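# Wind the cord onto the winder and set it down

## Task

Wrap the entire cord around the winder along its long direction so that it passes through both notches. No loop may stand more than about one finger's width off the winder, and the loose end beyond the final notch it runs through may be no longer than roughly one finger. Finish by placing the winder on the table and releasing it.

## Robot and tools

Robot: two arms, left_arm and right_arm, each ending in a two-finger parallel gripper. The fingers point along the gripper's +z axis and close along its y axis. end_effector_position is the point midway between the finger pads, about 1 cm short of the tips. Each arm also carries a wrist camera.

Frames. The scene frame has its origin at table-top height, halfway between the arms and a little behind the table's near edge. +x points out over the table, +z is up, and left_arm sits on the +y side; these names do not match image left and right. left_arm's base is near (-0.003, +0.305, -0.005) m and right_arm's near (+0.001, -0.321, -0.006) m, both almost unrotated relative to the scene axes. Each arm's reported hand pose, Hand target and offsets use that arm's own base frame. Fixed cameras and the table use the scene frame. Printed positions can be off by a few cm, more when the arm is stretched far out.

execute_actions(actions, cameras). actions is a list of actions; each action is a list of up to 15 rows, one per 1/30 s step, and a short action keeps its final row until step 15. Every row is one list of 14 numbers in [-1, 1] covering both arms: dx, dy, dz, rx, ry, rz, opening for left_arm, then the same seven for right_arm. dx to rz are offsets, not poses: they are measured from that arm's Hand target as it was when the action began, in the arm's base axes, and every row refers back to that same start. Scale: 1.0 equals 0.6 m for dx, dy, dz, or 180 degrees for the rotation vector rx, ry, rz; rotation happens about the Hand target's position. Sending the same offset again moves further. Opening is absolute: +1 fully open (0.094 m), -1 shut. To leave an arm alone, give zeros for its six pose numbers and repeat its current opening; a 0 opening is a real command. An empty actions list returns images and the full state.

move(target, speed, blend, opening_speed, grip_force, blocking, cameras). target is one 14-number row or a list of up to 15 such rows, same layout and scale as above; every row is an offset from the Hand targets at the move's start, not from the previous row. The grippers travel in straight lines and all arms finish together; paths ignore obstacles and the other arm. speed is m/s, 0.002 to 2.9, default 0.25 (rotation up to twice that in rad/s), one value or one per target. blend in m rounds corners in a list; 0 stops at each point. opening_speed (per second on the -1..+1 scale, at least 0.2) ramps the fingers; use it to close gently on soft things. grip_force is newtons per pad, 10 to 50, one value or one per arm, and persists; low values close slowly. blocking=false returns after about 0.5 s while the move continues. A move is capped at 10 s. Faster moves lag, overshoot and hit harder. Keep paths away from an arm's own base, or its elbow may whip round.

wait(seconds): lets time pass (0 to 3600) with no new commands. stop(): brakes a running move. zoom_image(camera, region): enlarges part of the latest image from cam_high, cam_low, cam_left_wrist or cam_right_wrist; region is [x0, y0, x1, y1] in pixels, at most 504 by 504. Images are 896x504. read_manual(section): licence texts only. finished_scene(scene): ends the current scene irrevocably; pass its number.

Results. For each arm: end_effector_position (m) and end_effector_quat_wxyz in its base frame, Hand target (the last commanded pose after clipping, which the next offsets count from), Tool commands, grip_measured (same scale as opening; reads a bit wide when empty, narrower than the object when squeezing), grip_effort_nm (motor effort, negative when closing; not a pad force), joint positions, velocities (omitted when all are near zero) and torques. A move adds a line such as done, off_target, moving, held or fault, plus limits=paced (pose clipped) or limits=held (steps withheld). done means within 10 mm and 2 degrees at rest; it says nothing about contact.

Behaviour to expect. Commanded orientation is clipped to 40 degrees from the measured one each step. Friction and gravity leave the gripper short, low or tilted, and tiny moves may not happen or go sideways; check the result after each move and correct tilt or send the remaining distance. A blocked arm keeps pushing until commanded back past its gripper. Grip force jumps to the limit soon after touch; to release, command an opening clearly wider than grip_measured. Objects may get brief random nudges.

Avoid: dropping things or letting go of moving parts; anything leaving the table; striking the bar, spacers, back plate, rail or table; the two grippers, housings or wrist cameras meeting, or one gripper closing on the other's fingers; strain on camera cables; slams and hard pushes. Motors heat when holding loads, stretched or pushing: MOTOR HOT appears at 75 °C, at 90 °C the arm folds and goes idle, at 100 °C it collapses. Any arm stop costs time.

Each tool is called after "Call:" in YAML: its name, and indented under it one key for each argument.

## Session

Call:
execute_actions:
  actions: []

Call:
zoom_image:
  camera: "cam_high"
  region: [350, 145, 510, 305]

Scene clock: 0.00 s.
left_arm: end_effector_position=(+0.3846, +0.0185, +0.1375) grip_measured=+1.000 grip_effort_nm=n/a end_effector_quat_wxyz=(+0.682, -0.061, +0.728, +0.022) | right_arm: end_effector_position=(+0.3715, -0.0243, +0.1501) grip_measured=+1.000 grip_effort_nm=n/a end_effector_quat_wxyz=(+0.701, +0.087, +0.703, -0.080)
Joint positions: left_arm=[-0.007 1.573 0.248 1.257 -0.122 -0.06 0.094] | right_arm=[0.081 1.563 0.208 1.352 0.317 0.01 0.094]
Joint velocities: within noise
Joint torques (N m): no reading
Heat: left arm: 33 °C; right arm: 26 °C.
Hand target: left_arm +0.3862, +0.0181, +0.1437; +0.689, -0.060, +0.722, +0.021 | right_arm +0.3733, -0.0247, +0.1580; +0.710, +0.089, +0.694, -0.079
Tool commands: left_gripper/opening=+1.0 right_gripper/opening=+1.0
camera_calibration:
cam_left_wrist: T_world_to_cam=[[0.18614, -0.9783, -0.09104, -0.02826], [-0.54507, -0.02572, -0.838, 0.36079], [0.81747, 0.20561, -0.53802, -0.12589]] pos_world=[0.30483, 0.00752, 0.23203]
cam_right_wrist: T_world_to_cam=[[-0.17759, -0.97425, -0.1389, 0.07502], [-0.46157, 0.20711, -0.86259, 0.34251], [0.86914, -0.08908, -0.48647, -0.13459]] pos_world=[0.28839, -0.00984, 0.24039]

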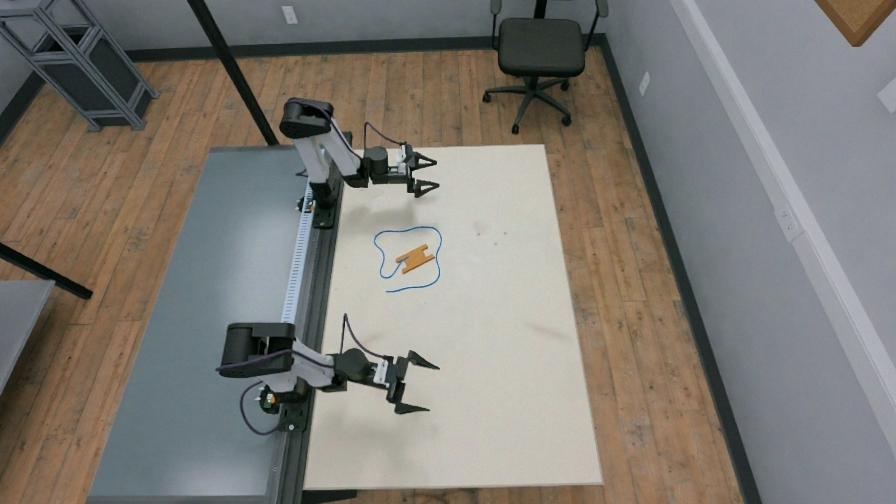

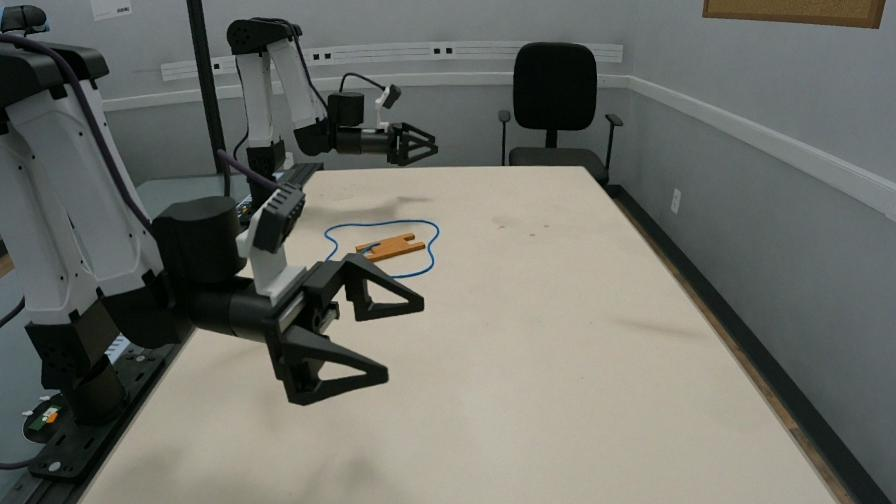

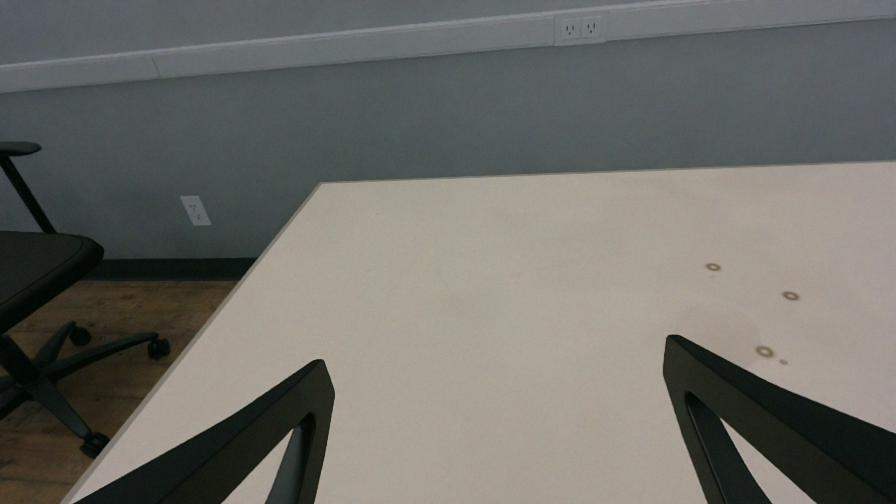

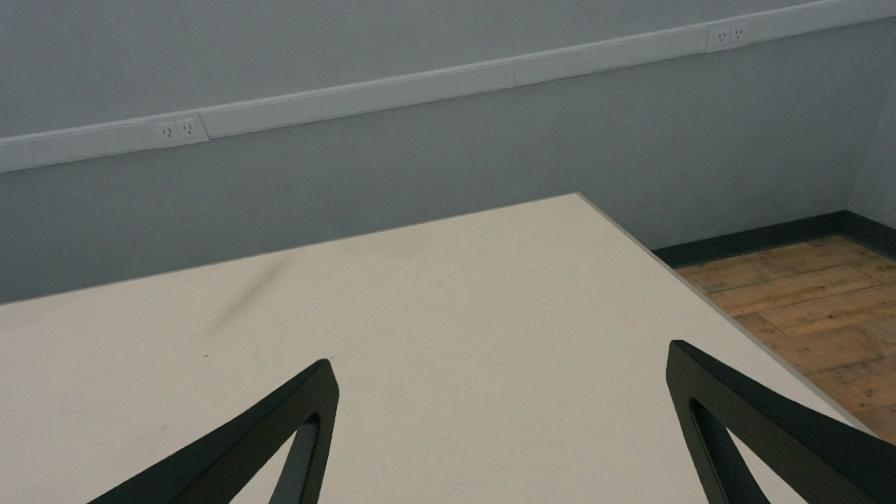

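Scaled by 3.150 from the camera's image (finer frame: 1280x720).

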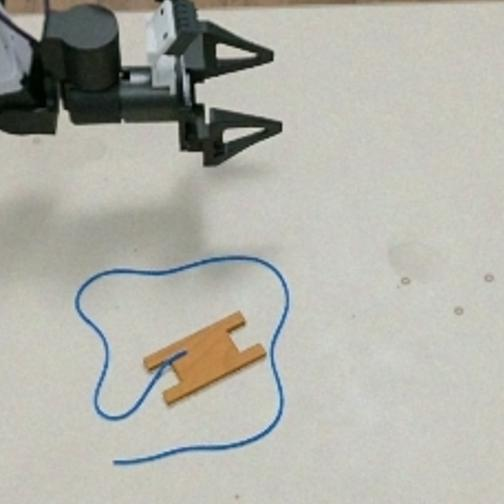

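Call:
move:
  target:
    - [-0.03,-0.25,0.02,-0.1,0.33,0.065,1,-0.124,0.3,0.08,-0.0095,0.002,0.5755,1]
    - [-0.047,-0.355,-0.098,-0.142,0.465,0.093,1,-0.124,0.36,0.012,-0.447,-0.344,0.432,1]
  speed: 0.4
  blend: [0.05,0]
  cameras: ["cam_left_wrist","cam_right_wrist"]

Scene clock: 6.67 s.
left_arm: end_effector_position=(+0.3541, -0.1883, +0.0828) grip_measured=+1.000 grip_effort_nm=0.04 end_effector_quat_wxyz=(-0.001, -0.263, +0.965, +0.006) | right_arm: end_effector_position=(+0.2946, +0.1894, +0.1510) grip_measured=+1.000 grip_effort_nm=0.00 end_effector_quat_wxyz=(+0.708, -0.705, +0.021, +0.024)
Joint positions: left_arm=[-0.492 2.091 1.805 -1.293 -0.007 -1.025 0.094] | right_arm=[0.052 1.882 0.572 1.399 -1.522 -1.418 0.094]
Joint torques (N m): left_arm=[-0.28 -10.62 8.36 0.29 0.2 -0.14] | right_arm=[0.25 -9.87 7.58 0.99 0.04 0.14]
Heat: left arm: 34 °C; right arm: 27 °C.
Hand target: left_arm +0.3580, -0.1949, +0.0850; +0.001, -0.263, +0.965, +0.000 | right_arm +0.2989, +0.1914, +0.1652; +0.707, -0.707, +0.000, +0.000
Off the commanded pose: left_arm 0.008 m, 1 deg | right_arm 0.015 m, 4 deg.
move: off_target (right_arm)
cam_left_wrist: T_world_to_cam=[[0.38362, -0.91913, -0.08959, -0.28877], [-0.78863, -0.37653, 0.4861, 0.20346], [-0.48052, -0.11583, -0.8693, 0.3387]] pos_world=[0.43398, -0.14958, 0.16966]
cam_right_wrist: T_world_to_cam=[[0.19219, 0.05233, 0.97996, -0.20261], [0.85963, -0.49067, -0.14238, -0.10235], [0.47339, 0.86977, -0.13929, -0.16567]] pos_world=[0.20534, 0.10448, 0.1609]

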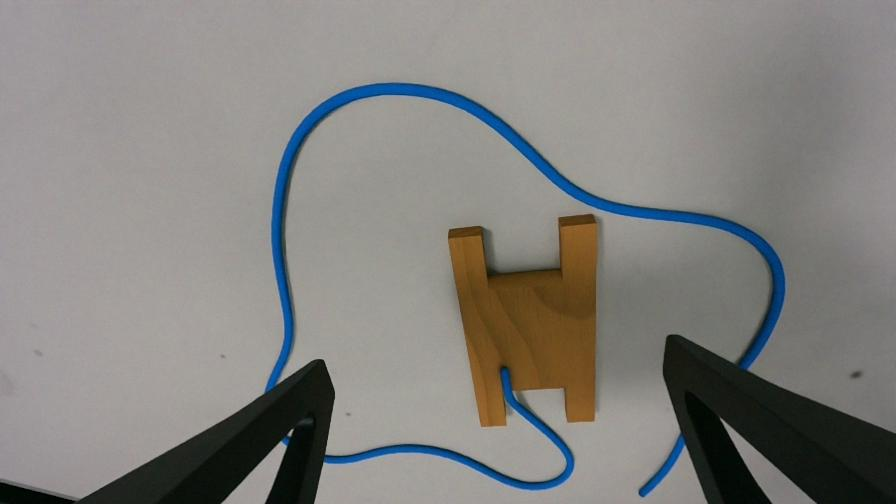

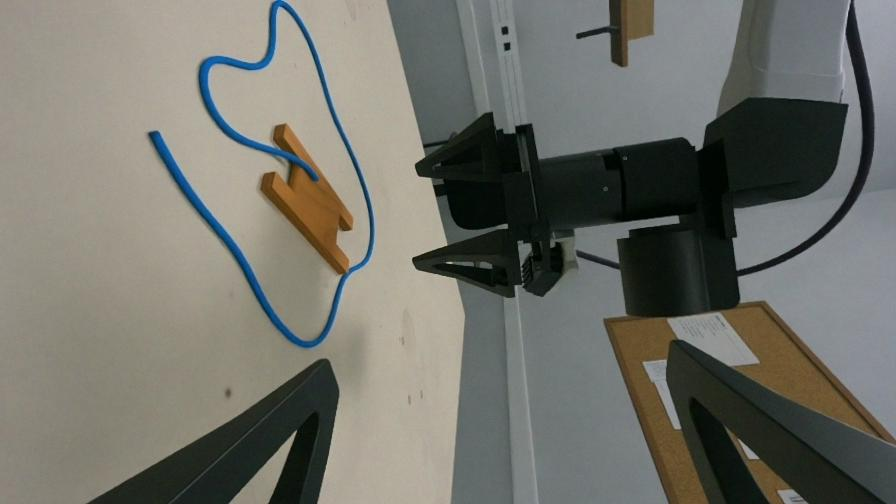

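Call:
move:
  target:
    - [-0.013,-0.0277,-0.1,0,0,0,0.85,0,0,0,0,0,0,1]
    - [-0.013,-0.0277,-0.13,0,0,0,0.85,0,0,0,0,0,0,1]
  speed: [0.2, 0.06]
  grip_force: 25
  blend: [0.005,0]
  cameras: ["cam_left_wrist","cam_right_wrist"]

Call:
zoom_image:
  camera: "cam_left_wrist"
  region: [300, 250, 720, 504]

Scene clock: 8.67 s.
left_arm: end_effector_position=(+0.3541, -0.2114, +0.0187) grip_measured=+0.852 grip_effort_nm=-0.04 end_effector_quat_wxyz=(+0.009, -0.262, +0.965, -0.007) | right_arm: end_effector_position=(+0.2946, +0.1894, +0.1510) grip_measured=+1.000 grip_effort_nm=0.00 end_effector_quat_wxyz=(+0.708, -0.705, +0.021, +0.023)
Joint positions: left_arm=[-0.54 2.148 1.634 -1.034 -0.004 -1.07 0.087] | right_arm=[0.052 1.882 0.572 1.399 -1.522 -1.419 0.094]
Joint torques (N m): left_arm=[-0.05 -10.55 4.37 0.53 0.16 -0.15] | right_arm=[0.24 -9.76 7.39 1.07 0.03 0.2]
Heat: left arm: 34 °C; right arm: 27 °C.
Hand target: left_arm +0.3502, -0.2115, +0.0070; +0.001, -0.263, +0.965, +0.000 | right_arm +0.2985, +0.1913, +0.1651; +0.710, -0.704, +0.000, +0.000
Off the commanded pose: left_arm 0.012 m, 1 deg | right_arm 0.015 m, 4 deg.
grip_force (N): 25, 25
move: off_target (left_arm)
cam_left_wrist: T_world_to_cam=[[0.38275, -0.92173, -0.06261, -0.31651], [-0.80239, -0.36526, 0.47198, 0.23356], [-0.4579, -0.13041, -0.87938, 0.26941]] pos_world=[0.43191, -0.1713, 0.10686]
cam_right_wrist: T_world_to_cam=[[0.19146, 0.05226, 0.98011, -0.20238], [0.8597, -0.49073, -0.14177, -0.10247], [0.47356, 0.86974, -0.13888, -0.16578]] pos_world=[0.20534, 0.10448, 0.1608]

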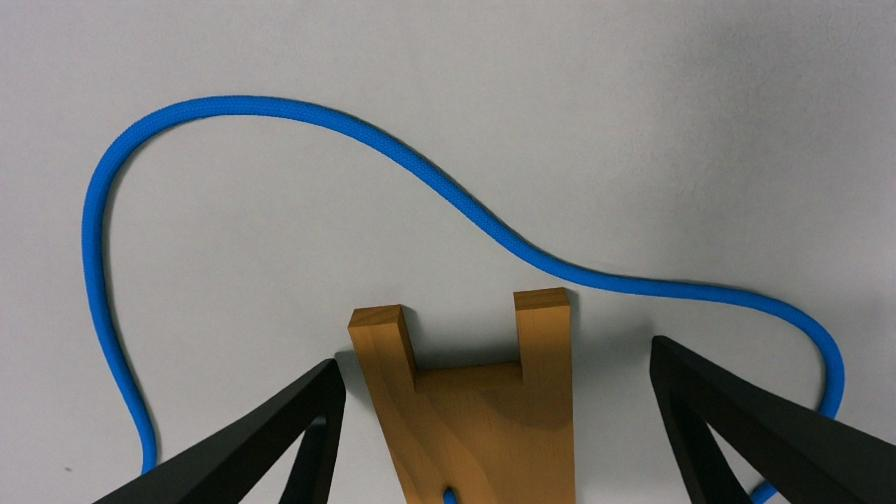

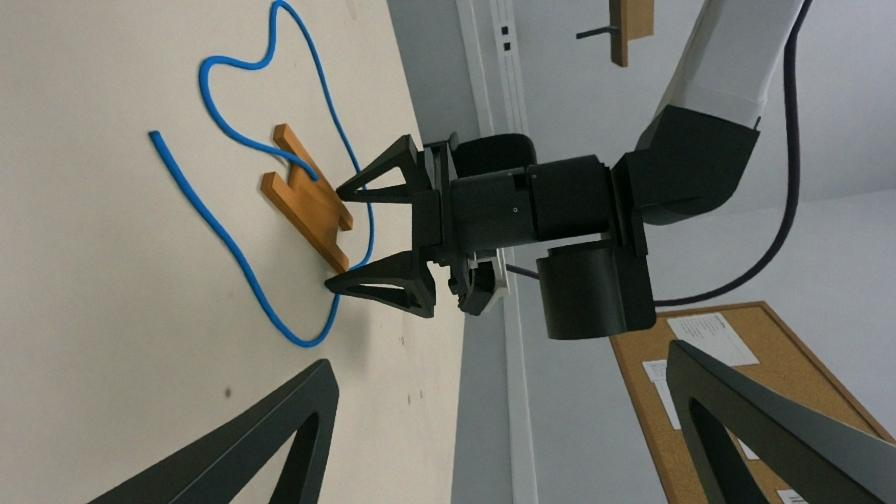

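Scaled by 1.200 from the camera's image (finer frame: 1280x720).

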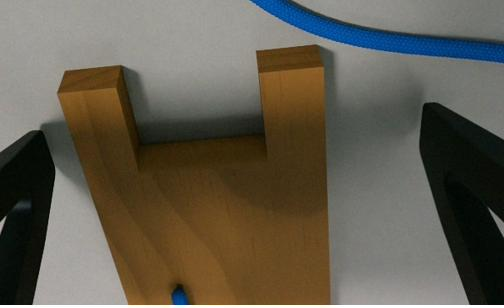

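Call:
move:
  target:
    - [-0.0045,0.0107,-0.01,0,0,0,0.85,0,0,0,0,0,0,1]
    - [-0.0045,0.0107,-0.01,0,0,0,0.0,0,0,0,0,0,0,1]
  speed: 0.06
  cameras: ["cam_left_wrist"]

Scene clock: 11.67 s.
left_arm: end_effector_position=(+0.3505, -0.2061, +0.0145) grip_measured=+0.187 grip_effort_nm=-0.46 end_effector_quat_wxyz=(+0.007, -0.263, +0.965, +0.001) | right_arm: end_effector_position=(+0.2946, +0.1894, +0.1510) grip_measured=+1.000 grip_effort_nm=0.00 end_effector_quat_wxyz=(+0.708, -0.705, +0.021, +0.023)
Joint positions: left_arm=[-0.536 2.143 1.609 -1.028 -0.011 -1.069 0.056] | right_arm=[0.052 1.882 0.572 1.399 -1.522 -1.419 0.094]
Joint torques (N m): left_arm=[0.58 -11.33 2.54 0.79 0.24 -0.03] | right_arm=[0.23 -9.76 7.41 1.07 0.03 0.2]
Heat: left arm: 35 °C; right arm: 28 °C.
Hand target: left_arm +0.3476, -0.2051, +0.0011; +0.001, -0.263, +0.965, +0.000 | right_arm +0.2985, +0.1913, +0.1651; +0.710, -0.704, +0.000, +0.000
Off the commanded pose: left_arm 0.014 m, 1 deg | right_arm 0.015 m, 4 deg.
grip_force (N): 25, 25
move: off_target (left_arm); target 2's new opening was sent with left_arm's hand 0.016 m and 1 deg from that target
cam_left_wrist: T_world_to_cam=[[0.38507, -0.91961, -0.07771, -0.31071], [-0.7973, -0.3739, 0.47383, 0.23085], [-0.4648, -0.1205, -0.87718, 0.26915]] pos_world=[0.4288, -0.16698, 0.10256]

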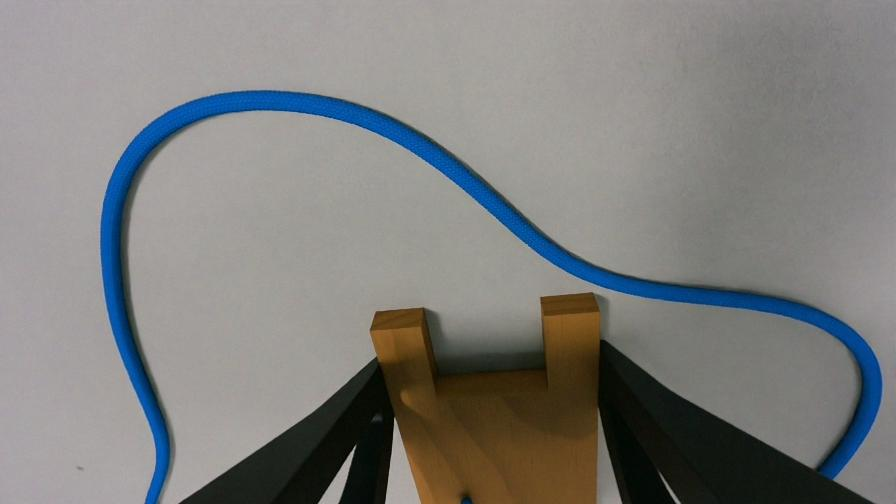

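Call:
move:
  target:
    - [0,0,0.08,0,0,0,0,0,0,0,0,0,0,0.3]
    - [-0.023,-0.1115,0.248,0,0,-0.169,0,-0.002,0.08,0.01,0,-0.028,0,0.3]
    - [-0.023,-0.1115,0.248,0,0,-0.169,0,-0.002,0.241,0.019,0,-0.028,0,0.3]
  speed: 0.25
  blend: [0.02,0,0]
  cameras: ["cam_high","cam_left_wrist","cam_right_wrist"]

Call:
zoom_image:
  camera: "cam_high"
  region: [350, 185, 470, 295]

Scene clock: 17.27 s.
left_arm: end_effector_position=(+0.3362, -0.2639, +0.1477) grip_measured=+0.185 grip_effort_nm=-0.53 end_effector_quat_wxyz=(+0.024, -0.009, +1.000, -0.006) | right_arm: end_effector_position=(+0.2791, +0.3302, +0.1663) grip_measured=+0.301 grip_effort_nm=-0.07 end_effector_quat_wxyz=(+0.705, -0.708, -0.041, -0.004)
Joint positions: left_arm=[-0.674 2.189 2.216 -1.553 -0.021 -0.693 0.056] | right_arm=[0.497 1.868 0.727 1.128 -1.126 -1.644 0.061]
Joint torques (N m): left_arm=[-0.53 -11.62 7.8 0.4 0.38 0.01] | right_arm=[-0.46 -7.1 11.15 1.17 0.4 0.26]
Heat: left arm: 38 °C; right arm: 29 °C.
Hand target: left_arm +0.3337, -0.2720, +0.1498; +0.000, -0.001, +1.000, +0.000 | right_arm +0.2974, +0.3358, +0.1766; +0.709, -0.703, -0.031, -0.031
Off the commanded pose: left_arm 0.009 m, 3 deg | right_arm 0.022 m, 3 deg.
joint sent to its limit (left arm) — joint 4 (wrist pitch), lower limit. The joint targets are off in orientation, not in position.
grip_force (N): 25, 25
move: off_target (left_arm, right_arm); blend cut to 0 m at target 1
cam_left_wrist: T_world_to_cam=[[-0.11439, -0.99078, -0.07262, -0.19961], [-0.89394, 0.07077, 0.44257, 0.28923], [-0.43334, 0.11554, -0.89379, 0.42656]] pos_world=[0.42056, -0.26752, 0.23875]
cam_right_wrist: T_world_to_cam=[[0.06474, 0.06469, 0.9958, -0.19316], [0.89332, -0.44849, -0.02895, -0.05995], [0.44474, 0.89144, -0.08682, -0.28659]] pos_world=[0.19352, 0.24108, 0.16573]

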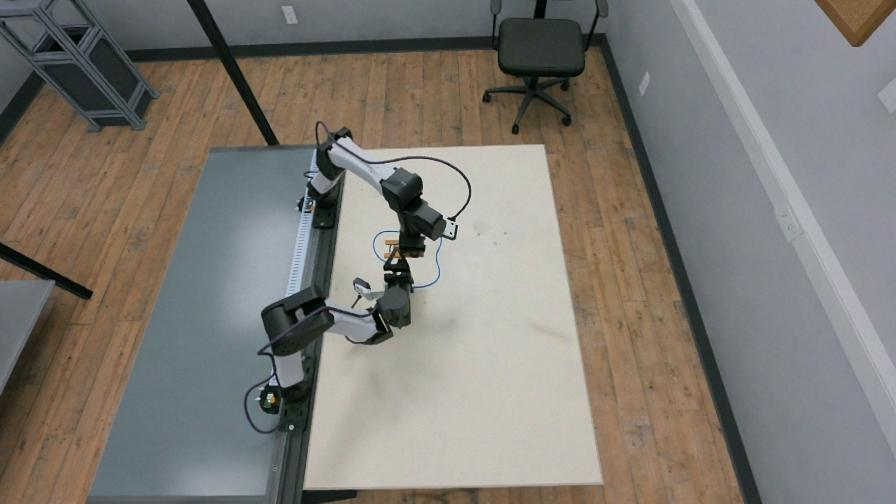

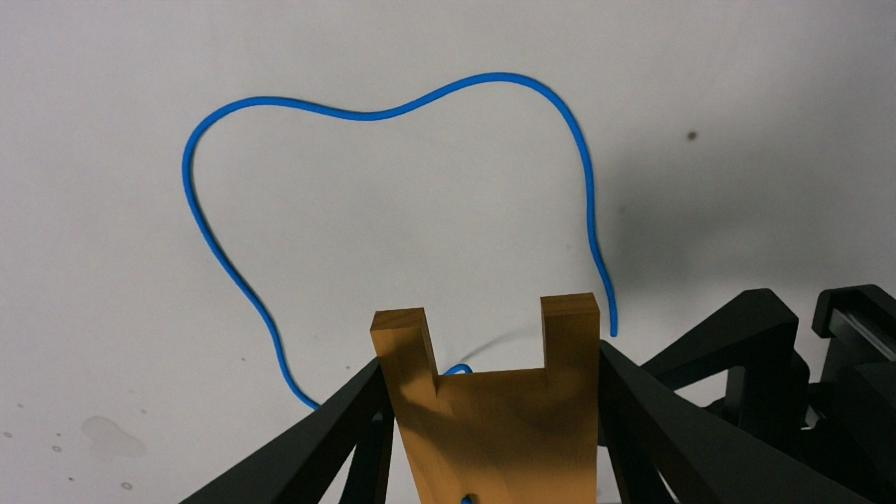

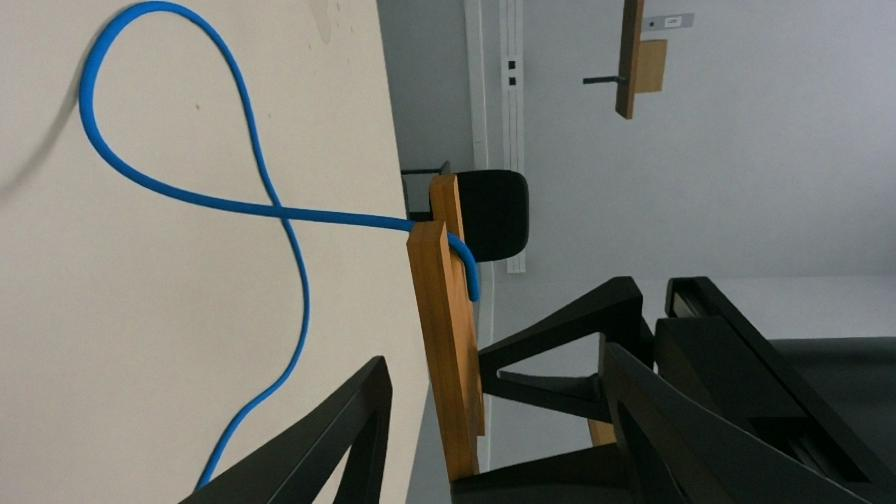

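Scaled by 4.200 from the camera's image (finer frame: 1280x720).

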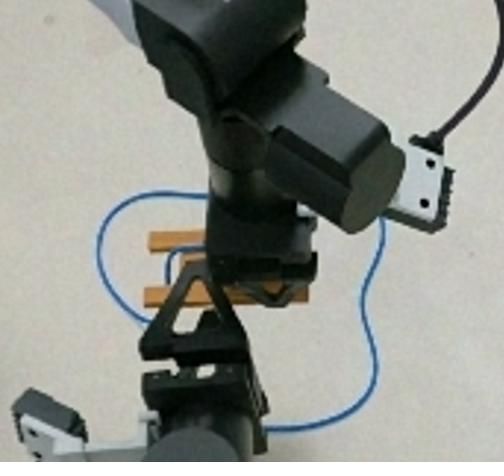

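Call:
move:
  target:
    - [0,0,0,0,0,0,0,0.023,0,-0.027,0,0,0,0.3]
    - [0,0,0,0,0,0,0,0.023,0,-0.027,0,0,0,-0.4]
  speed: 0.1
  cameras: ["cam_high","cam_right_wrist"]

Call:
zoom_image:
  camera: "cam_high"
  region: [350, 185, 470, 295]

Scene clock: 20.60 s.
left_arm: end_effector_position=(+0.3372, -0.2639, +0.1477) grip_measured=+0.185 grip_effort_nm=-0.53 end_effector_quat_wxyz=(+0.026, -0.010, +1.000, -0.007) | right_arm: end_effector_position=(+0.2955, +0.3358, +0.1491) grip_measured=-0.398 grip_effort_nm=-0.08 end_effector_quat_wxyz=(+0.701, -0.712, -0.029, -0.003)
Joint positions: left_arm=[-0.673 2.189 2.216 -1.55 -0.022 -0.693 0.056] | right_arm=[0.492 1.957 0.779 1.142 -1.115 -1.648 0.028]
Joint torques (N m): left_arm=[-0.61 -11.63 7.87 0.37 0.37 0.02] | right_arm=[-1.72 -7.64 9.87 1.47 0.09 0.26]
Heat: left arm: 39 °C; right arm: 29 °C.
Hand target: left_arm +0.3338, -0.2720, +0.1498; +0.001, -0.001, +1.000, +0.000 | right_arm +0.3112, +0.3358, +0.1604; +0.709, -0.703, -0.031, -0.031
Off the commanded pose: left_arm 0.009 m, 3 deg | right_arm 0.019 m, 3 deg.
joint sent to its limit (left arm) — joint 4 (wrist pitch), lower limit. The joint targets are off in orientation, not in position.
grip_force (N): 25, 25
move: off_target (right_arm); target 2's new opening was sent with right_arm's hand 0.026 m and 5 deg from that target
cam_right_wrist: T_world_to_cam=[[0.08293, 0.07496, 0.99373, -0.18595], [0.88563, -0.46275, -0.039, -0.06399], [0.45693, 0.88331, -0.10476, -0.29858]] pos_world=[0.20852, 0.24807, 0.15101]

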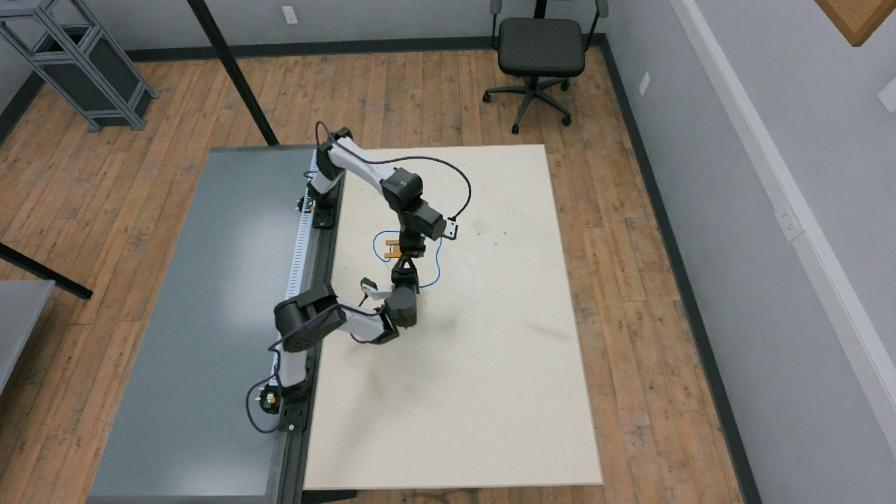

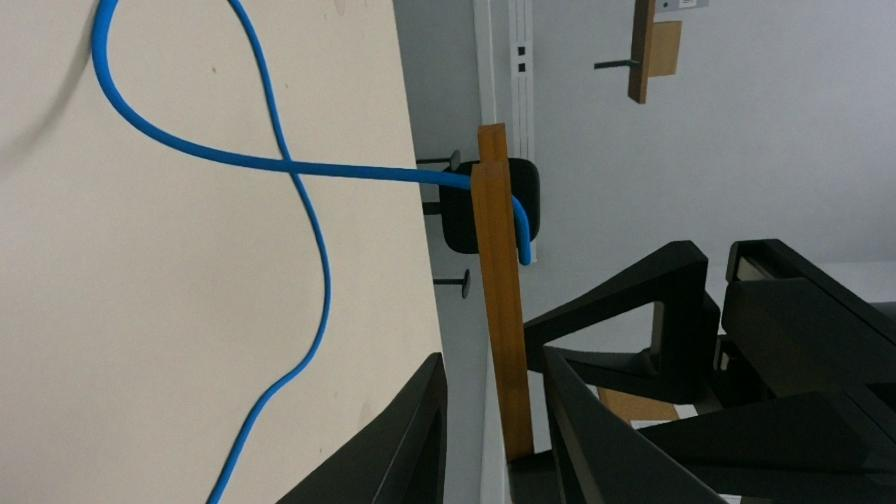

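Scaled by 4.200 from the camera's image (finer frame: 1280x720).

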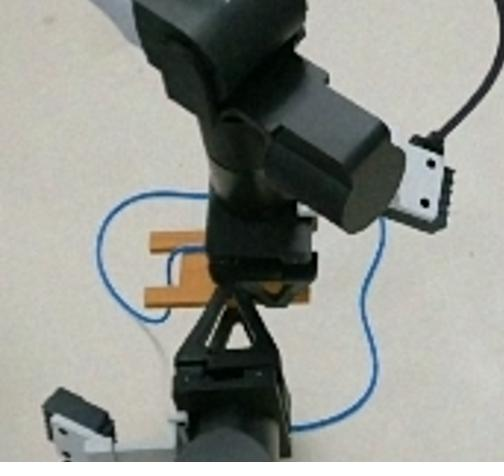

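Call:
move:
  target:
    - [0,0,0,0,0,0,0,-0.003,-0.004,0.011,0,0,0,-0.4]
    - [0,0,0,0,0,0,0,-0.003,-0.004,0.011,0,0,0,-0.95]
  speed: 0.1
  cameras: ["cam_right_wrist"]

Scene clock: 22.83 s.
left_arm: end_effector_position=(+0.3366, -0.2642, +0.1458) grip_measured=+0.185 grip_effort_nm=-0.53 end_effector_quat_wxyz=(+0.022, -0.010, +1.000, -0.006) | right_arm: end_effector_position=(+0.2981, +0.3344, +0.1518) grip_measured=-0.830 grip_effort_nm=-0.52 end_effector_quat_wxyz=(+0.704, -0.710, -0.031, -0.010)
Joint positions: left_arm=[-0.673 2.193 2.216 -1.552 -0.018 -0.693 0.056] | right_arm=[0.486 1.957 0.782 1.154 -1.114 -1.648 0.008]
Joint torques (N m): left_arm=[-0.61 -12.25 7.86 0.36 0.34 0.02] | right_arm=[-1.46 -10.3 9.02 1.18 0.06 0.29]
Heat: left arm: 40 °C; right arm: 30 °C.
Hand target: left_arm +0.3338, -0.2720, +0.1498; +0.001, -0.001, +1.000, +0.000 | right_arm +0.3093, +0.3334, +0.1670; +0.709, -0.703, -0.031, -0.031
Off the commanded pose: left_arm 0.009 m, 3 deg | right_arm 0.019 m, 3 deg.
joint sent to its limit (left arm) — joint 4 (wrist pitch), lower limit. The joint targets are off in orientation, not in position.
grip_force (N): 25, 25
move: off_target (right_arm); target 2's new opening was sent with right_arm's hand 0.022 m and 3 deg from that target
cam_right_wrist: T_world_to_cam=[[0.07004, 0.06741, 0.99526, -0.18262], [0.88307, -0.46825, -0.03043, -0.06565], [0.46398, 0.88102, -0.09233, -0.30147]] pos_world=[0.21064, 0.24717, 0.15192]

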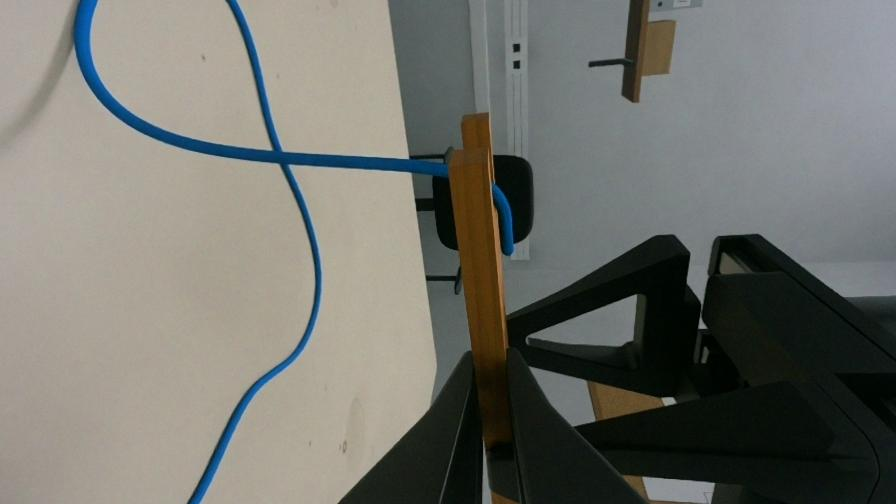

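Call:
move:
  target:
    - [0,0,0.15,0,0,0,0.5,0,0,0,0,0,0,-0.95]
    - [0.01,0.178,0.32,-0.385,-0.385,-0.385,0,0.043,0.003,0.342,0,0.02,0,-0.95]
    - [0.01,0.178,0.34,0,-0.707,-0.707,0,0.043,0.003,0.342,0,0.02,0,-0.95]
  speed: 0.4
  blend: [0.02,0.03,0]
  cameras: ["cam_high","cam_left_wrist","cam_low"]

Call:
zoom_image:
  camera: "cam_high"
  region: [350, 165, 470, 275]

Scene clock: 32.00 s.
left_arm: end_effector_position=(+0.3492, -0.1658, +0.3463) grip_measured=+0.002 grip_effort_nm=-0.04 end_effector_quat_wxyz=(+0.704, +0.709, +0.029, +0.006) | right_arm: end_effector_position=(+0.3396, +0.3414, +0.3412) grip_measured=-0.831 grip_effort_nm=-0.57 end_effector_quat_wxyz=(+0.699, -0.715, +0.015, +0.011)
Joint positions: left_arm=[0.024 1.563 1.291 -0.028 1.544 1.838 0.047] | right_arm=[0.459 1.697 1.352 0.294 -1.107 -1.58 0.008]
Joint torques (N m): left_arm=[0.39 -10.85 5.76 1.4 0.55 -0.06] | right_arm=[-1.32 -11.4 13.45 1.2 -0.3 0.22]
Heat: left arm: 41 °C; right arm: 32 °C.
Hand target: left_arm +0.3398, -0.1653, +0.3538; +0.707, +0.707, +0.000, -0.001 | right_arm +0.3352, +0.3353, +0.3720; +0.710, -0.704, -0.009, -0.008
Off the commanded pose: left_arm 0.012 m, 3 deg | right_arm 0.032 m, 4 deg.
joint sent to its limit (left arm) — joint 5 (wrist yaw), upper limit. The joint targets still meet the commanded pose.
grip_force (N): 25, 25
move: off_target (left_arm, right_arm); blend cut to 0 m at target 2; target 2's new opening was sent with left_arm's hand 0.002 m and 3 deg from that target
cam_left_wrist: T_world_to_cam=[[0.10793, -0.06512, -0.99202, 0.30775], [0.84714, 0.52824, 0.05749, -0.19276], [0.52029, -0.84659, 0.11218, -0.24249]] pos_world=[0.25625, -0.08343, 0.34358]
Images, in order (width x height): cam_high 896x504, cam_low 896x504, cam_left_wrist 896x504.

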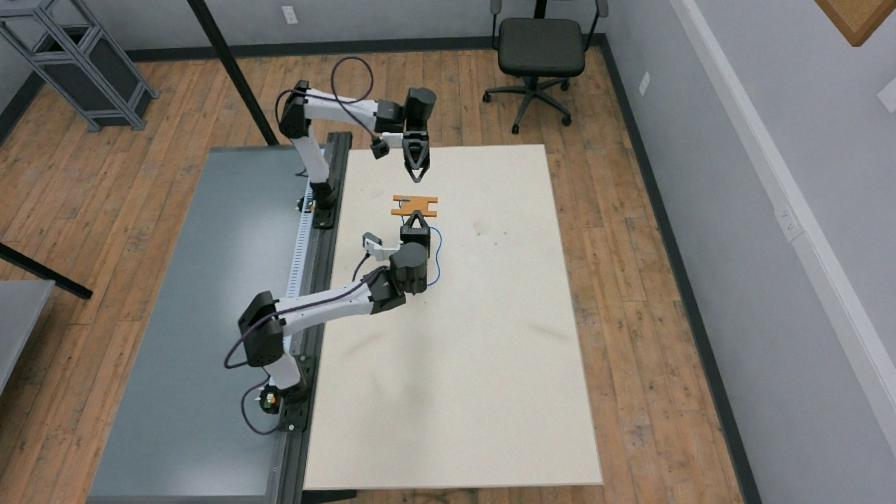

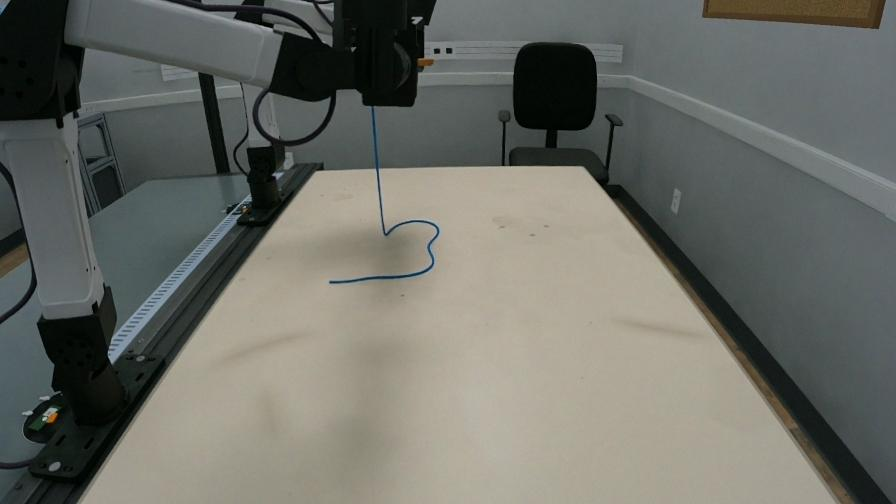

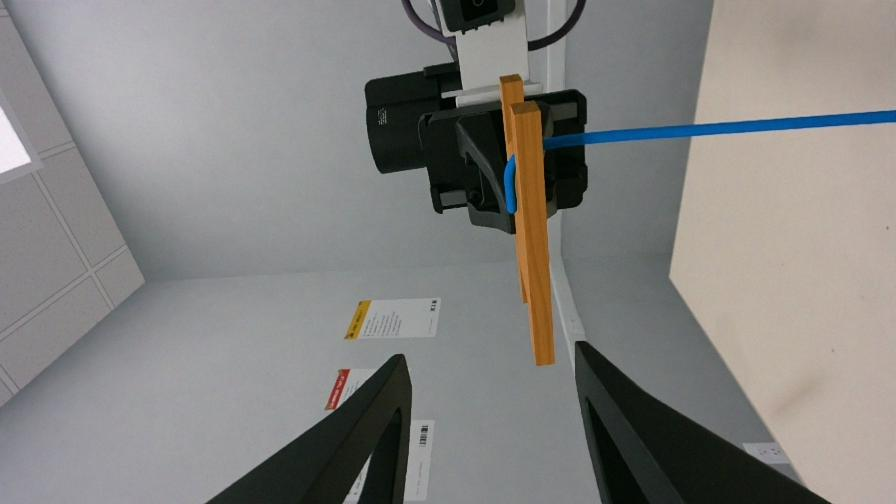

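Scaled by 4.200 from the camera's image (finer frame: 1280x720).

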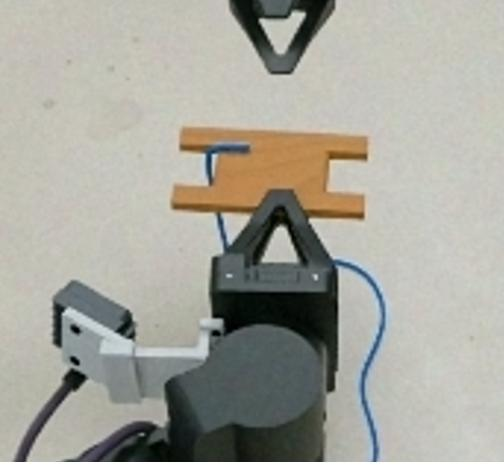

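Call:
move:
  target:
    - [0,0.05,0.01,0,0,0,0,0,0.075,0,0.03,0.5,0.03,-0.95]
    - [0,0.05,0.01,0,0,0,0,0,0.075,0,0.023,0.678,0.041,-0.95]
    - [0,0.05,0.01,0,0,0,0,0,0.06,0,0,1,0,-0.95]
  speed: 0.4
  blend: [0.03,0.02,0]
  cameras: ["cam_high","cam_left_wrist","cam_low"]

Call:
zoom_image:
  camera: "cam_high"
  region: [350, 145, 470, 255]

Scene clock: 37.60 s.
left_arm: end_effector_position=(+0.3474, -0.1367, +0.3517) grip_measured=+0.002 grip_effort_nm=-0.04 end_effector_quat_wxyz=(+0.703, +0.708, +0.059, +0.036) | right_arm: end_effector_position=(+0.3371, +0.3764, +0.3414) grip_measured=-0.831 grip_effort_nm=-0.57 end_effector_quat_wxyz=(-0.010, +0.012, +0.723, +0.691)
Joint positions: left_arm=[0.11 1.515 1.291 -0.161 1.544 1.924 0.047] | right_arm=[0.542 1.752 1.443 0.219 -1.024 1.526 0.008]
Joint torques (N m): left_arm=[0.77 -9.94 6.42 1.33 0.6 -0.09] | right_arm=[-1.28 -11.33 13.87 1.47 -0.29 0.12]
Heat: left arm: 41 °C; right arm: 33 °C.
Hand target: left_arm +0.3397, -0.1353, +0.3598; +0.707, +0.707, +0.000, -0.001 | right_arm +0.3352, +0.3712, +0.3721; +0.009, -0.008, +0.710, +0.704
Off the commanded pose: left_arm 0.011 m, 8 deg | right_arm 0.031 m, 4 deg.
joint sent to its limit (left arm) — joint 5 (wrist yaw), upper limit. The joint targets are off in orientation, not in position.
grip_force (N): 25, 25
move: off_target (left_arm, right_arm)
cam_left_wrist: T_world_to_cam=[[0.11357, -0.05348, -0.99209, 0.31492], [0.79894, 0.59849, 0.05919, -0.18121], [0.59059, -0.79934, 0.1107, -0.23507]] pos_world=[0.24784, -0.0626, 0.34918]
Images, in order (width x height): cam_high 896x504, cam_low 896x504, cam_left_wrist 896x504.

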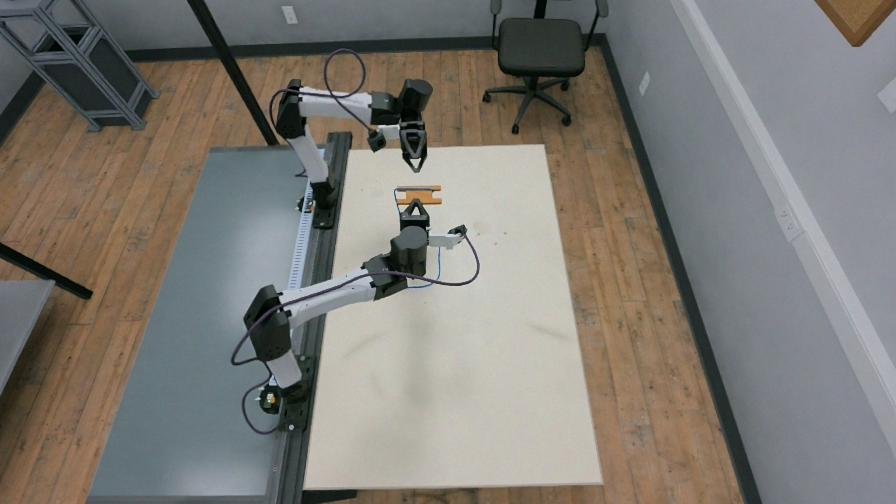

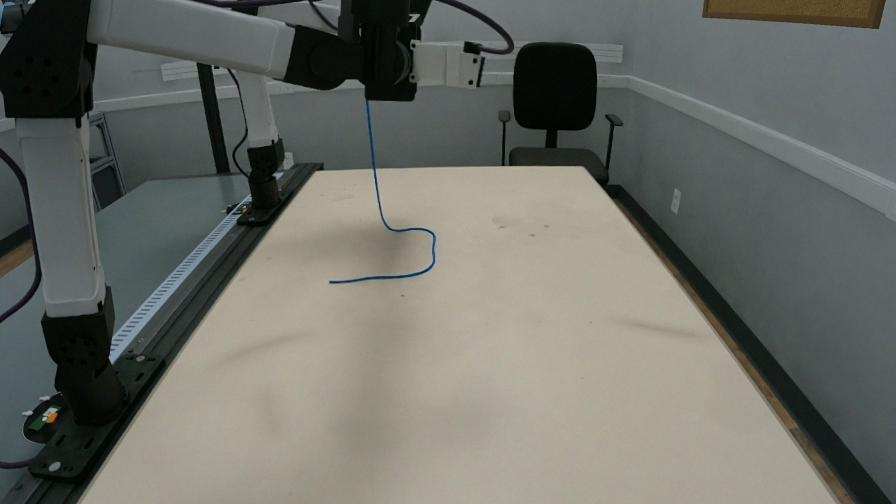

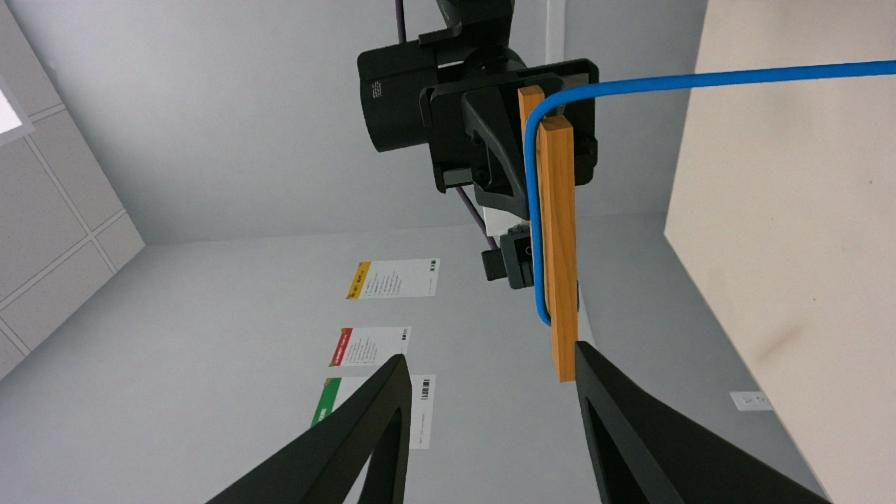

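Scaled by 4.200 from the camera's image (finer frame: 1280x720).

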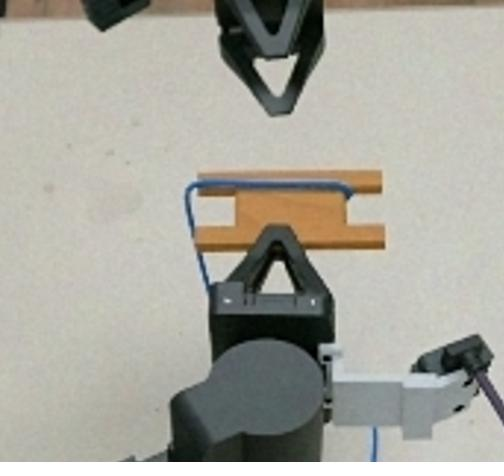

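Call:
move:
  target:
    - [0,0,0,0,0,0,0,0,0.05,0,0,-0.5,0,-0.95]
    - [0,0,0,0,0,0,0,0,0.05,0,0,-0.92,0,-0.95]
    - [0,0,0,0,0,0,0,0,0.05,0,0.0523,-0.498,-0.0523,-0.95]
    - [0,0,0,0,0,0,0,0,0.05,0,0.062,-0.288,-0.03,-0.95]
  speed: 0.45
  blend: [0.1,0,0.03,0]
  cameras: ["cam_high","cam_left_wrist"]

Call:
zoom_image:
  camera: "cam_left_wrist"
  region: [250, 0, 700, 350]

Scene clock: 45.23 s.
left_arm: end_effector_position=(+0.3443, -0.1371, +0.3450) grip_measured=+0.002 grip_effort_nm=-0.04 end_effector_quat_wxyz=(+0.702, +0.709, +0.065, +0.030) | right_arm: end_effector_position=(+0.3335, +0.3993, +0.3745) grip_measured=-0.831 grip_effort_nm=-0.57 end_effector_quat_wxyz=(+0.344, -0.288, +0.567, +0.691)
Joint positions: left_arm=[0.11 1.515 1.291 -0.256 1.544 2.001 0.047] | right_arm=[0.599 1.834 1.387 0.782 -0.952 0.917 0.008]
Joint torques (N m): left_arm=[0.84 -9.1 8.65 1.31 0.66 -0.05] | right_arm=[0.23 -8.79 7.99 1.53 0.26 0.12]
Heat: left arm: 41 °C; right arm: 33 °C.
Hand target: left_arm +0.3397, -0.1353, +0.3598; +0.707, +0.707, +0.000, -0.001 | right_arm +0.3352, +0.4013, +0.3722; +0.351, -0.282, +0.565, +0.692
Off the commanded pose: left_arm 0.016 m, 8 deg | right_arm 0.004 m, 1 deg.
joint sent to its limit (left arm) — joint 5 (wrist yaw), upper limit. The joint targets are off in orientation, not in position.
grip_force (N): 25, 25
move: done
cam_left_wrist: T_world_to_cam=[[0.09595, -0.05356, -0.99394, 0.31524], [0.80035, 0.59784, 0.04504, -0.17383], [0.5918, -0.79983, 0.10023, -0.22956]] pos_world=[0.24474, -0.0628, 0.34417]

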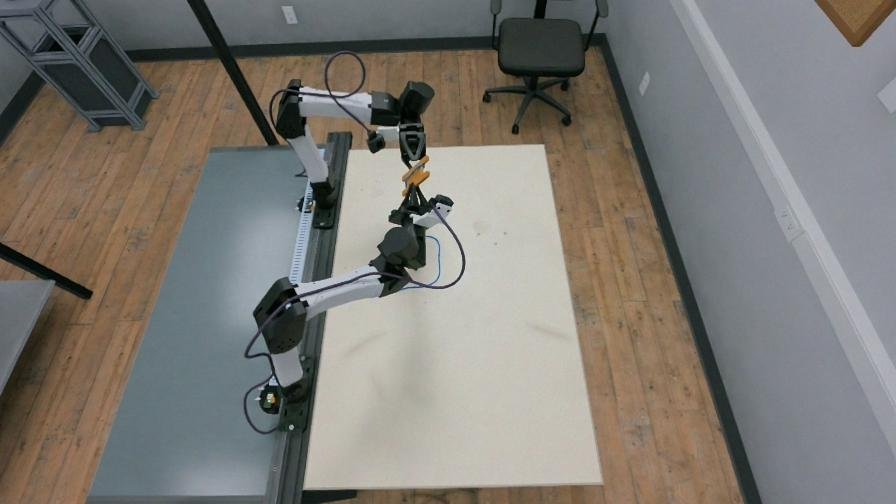

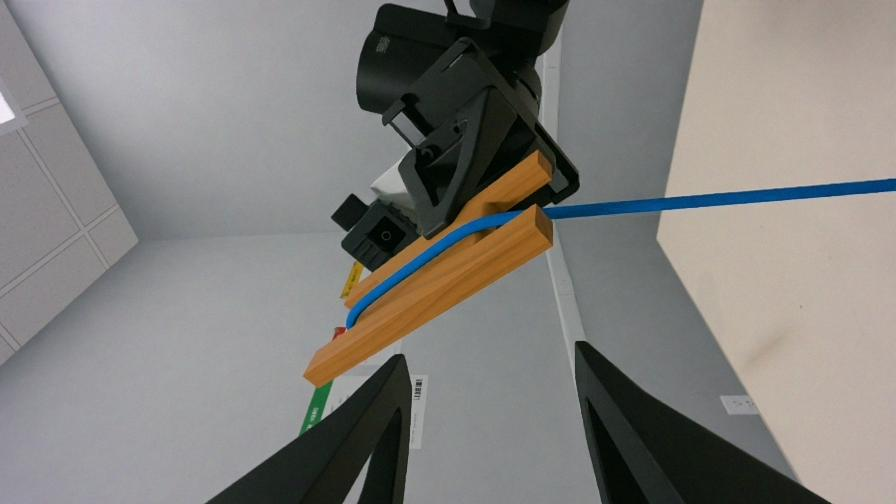

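Scaled by 1.120 from the camera's image (finer frame: 1280x720).

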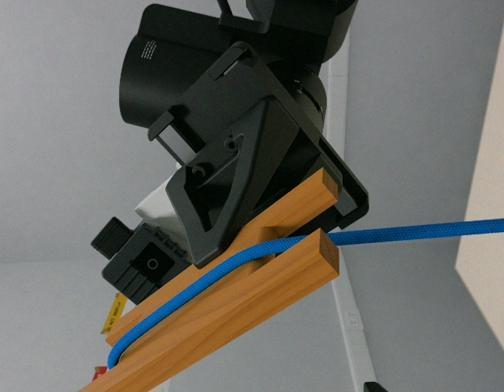

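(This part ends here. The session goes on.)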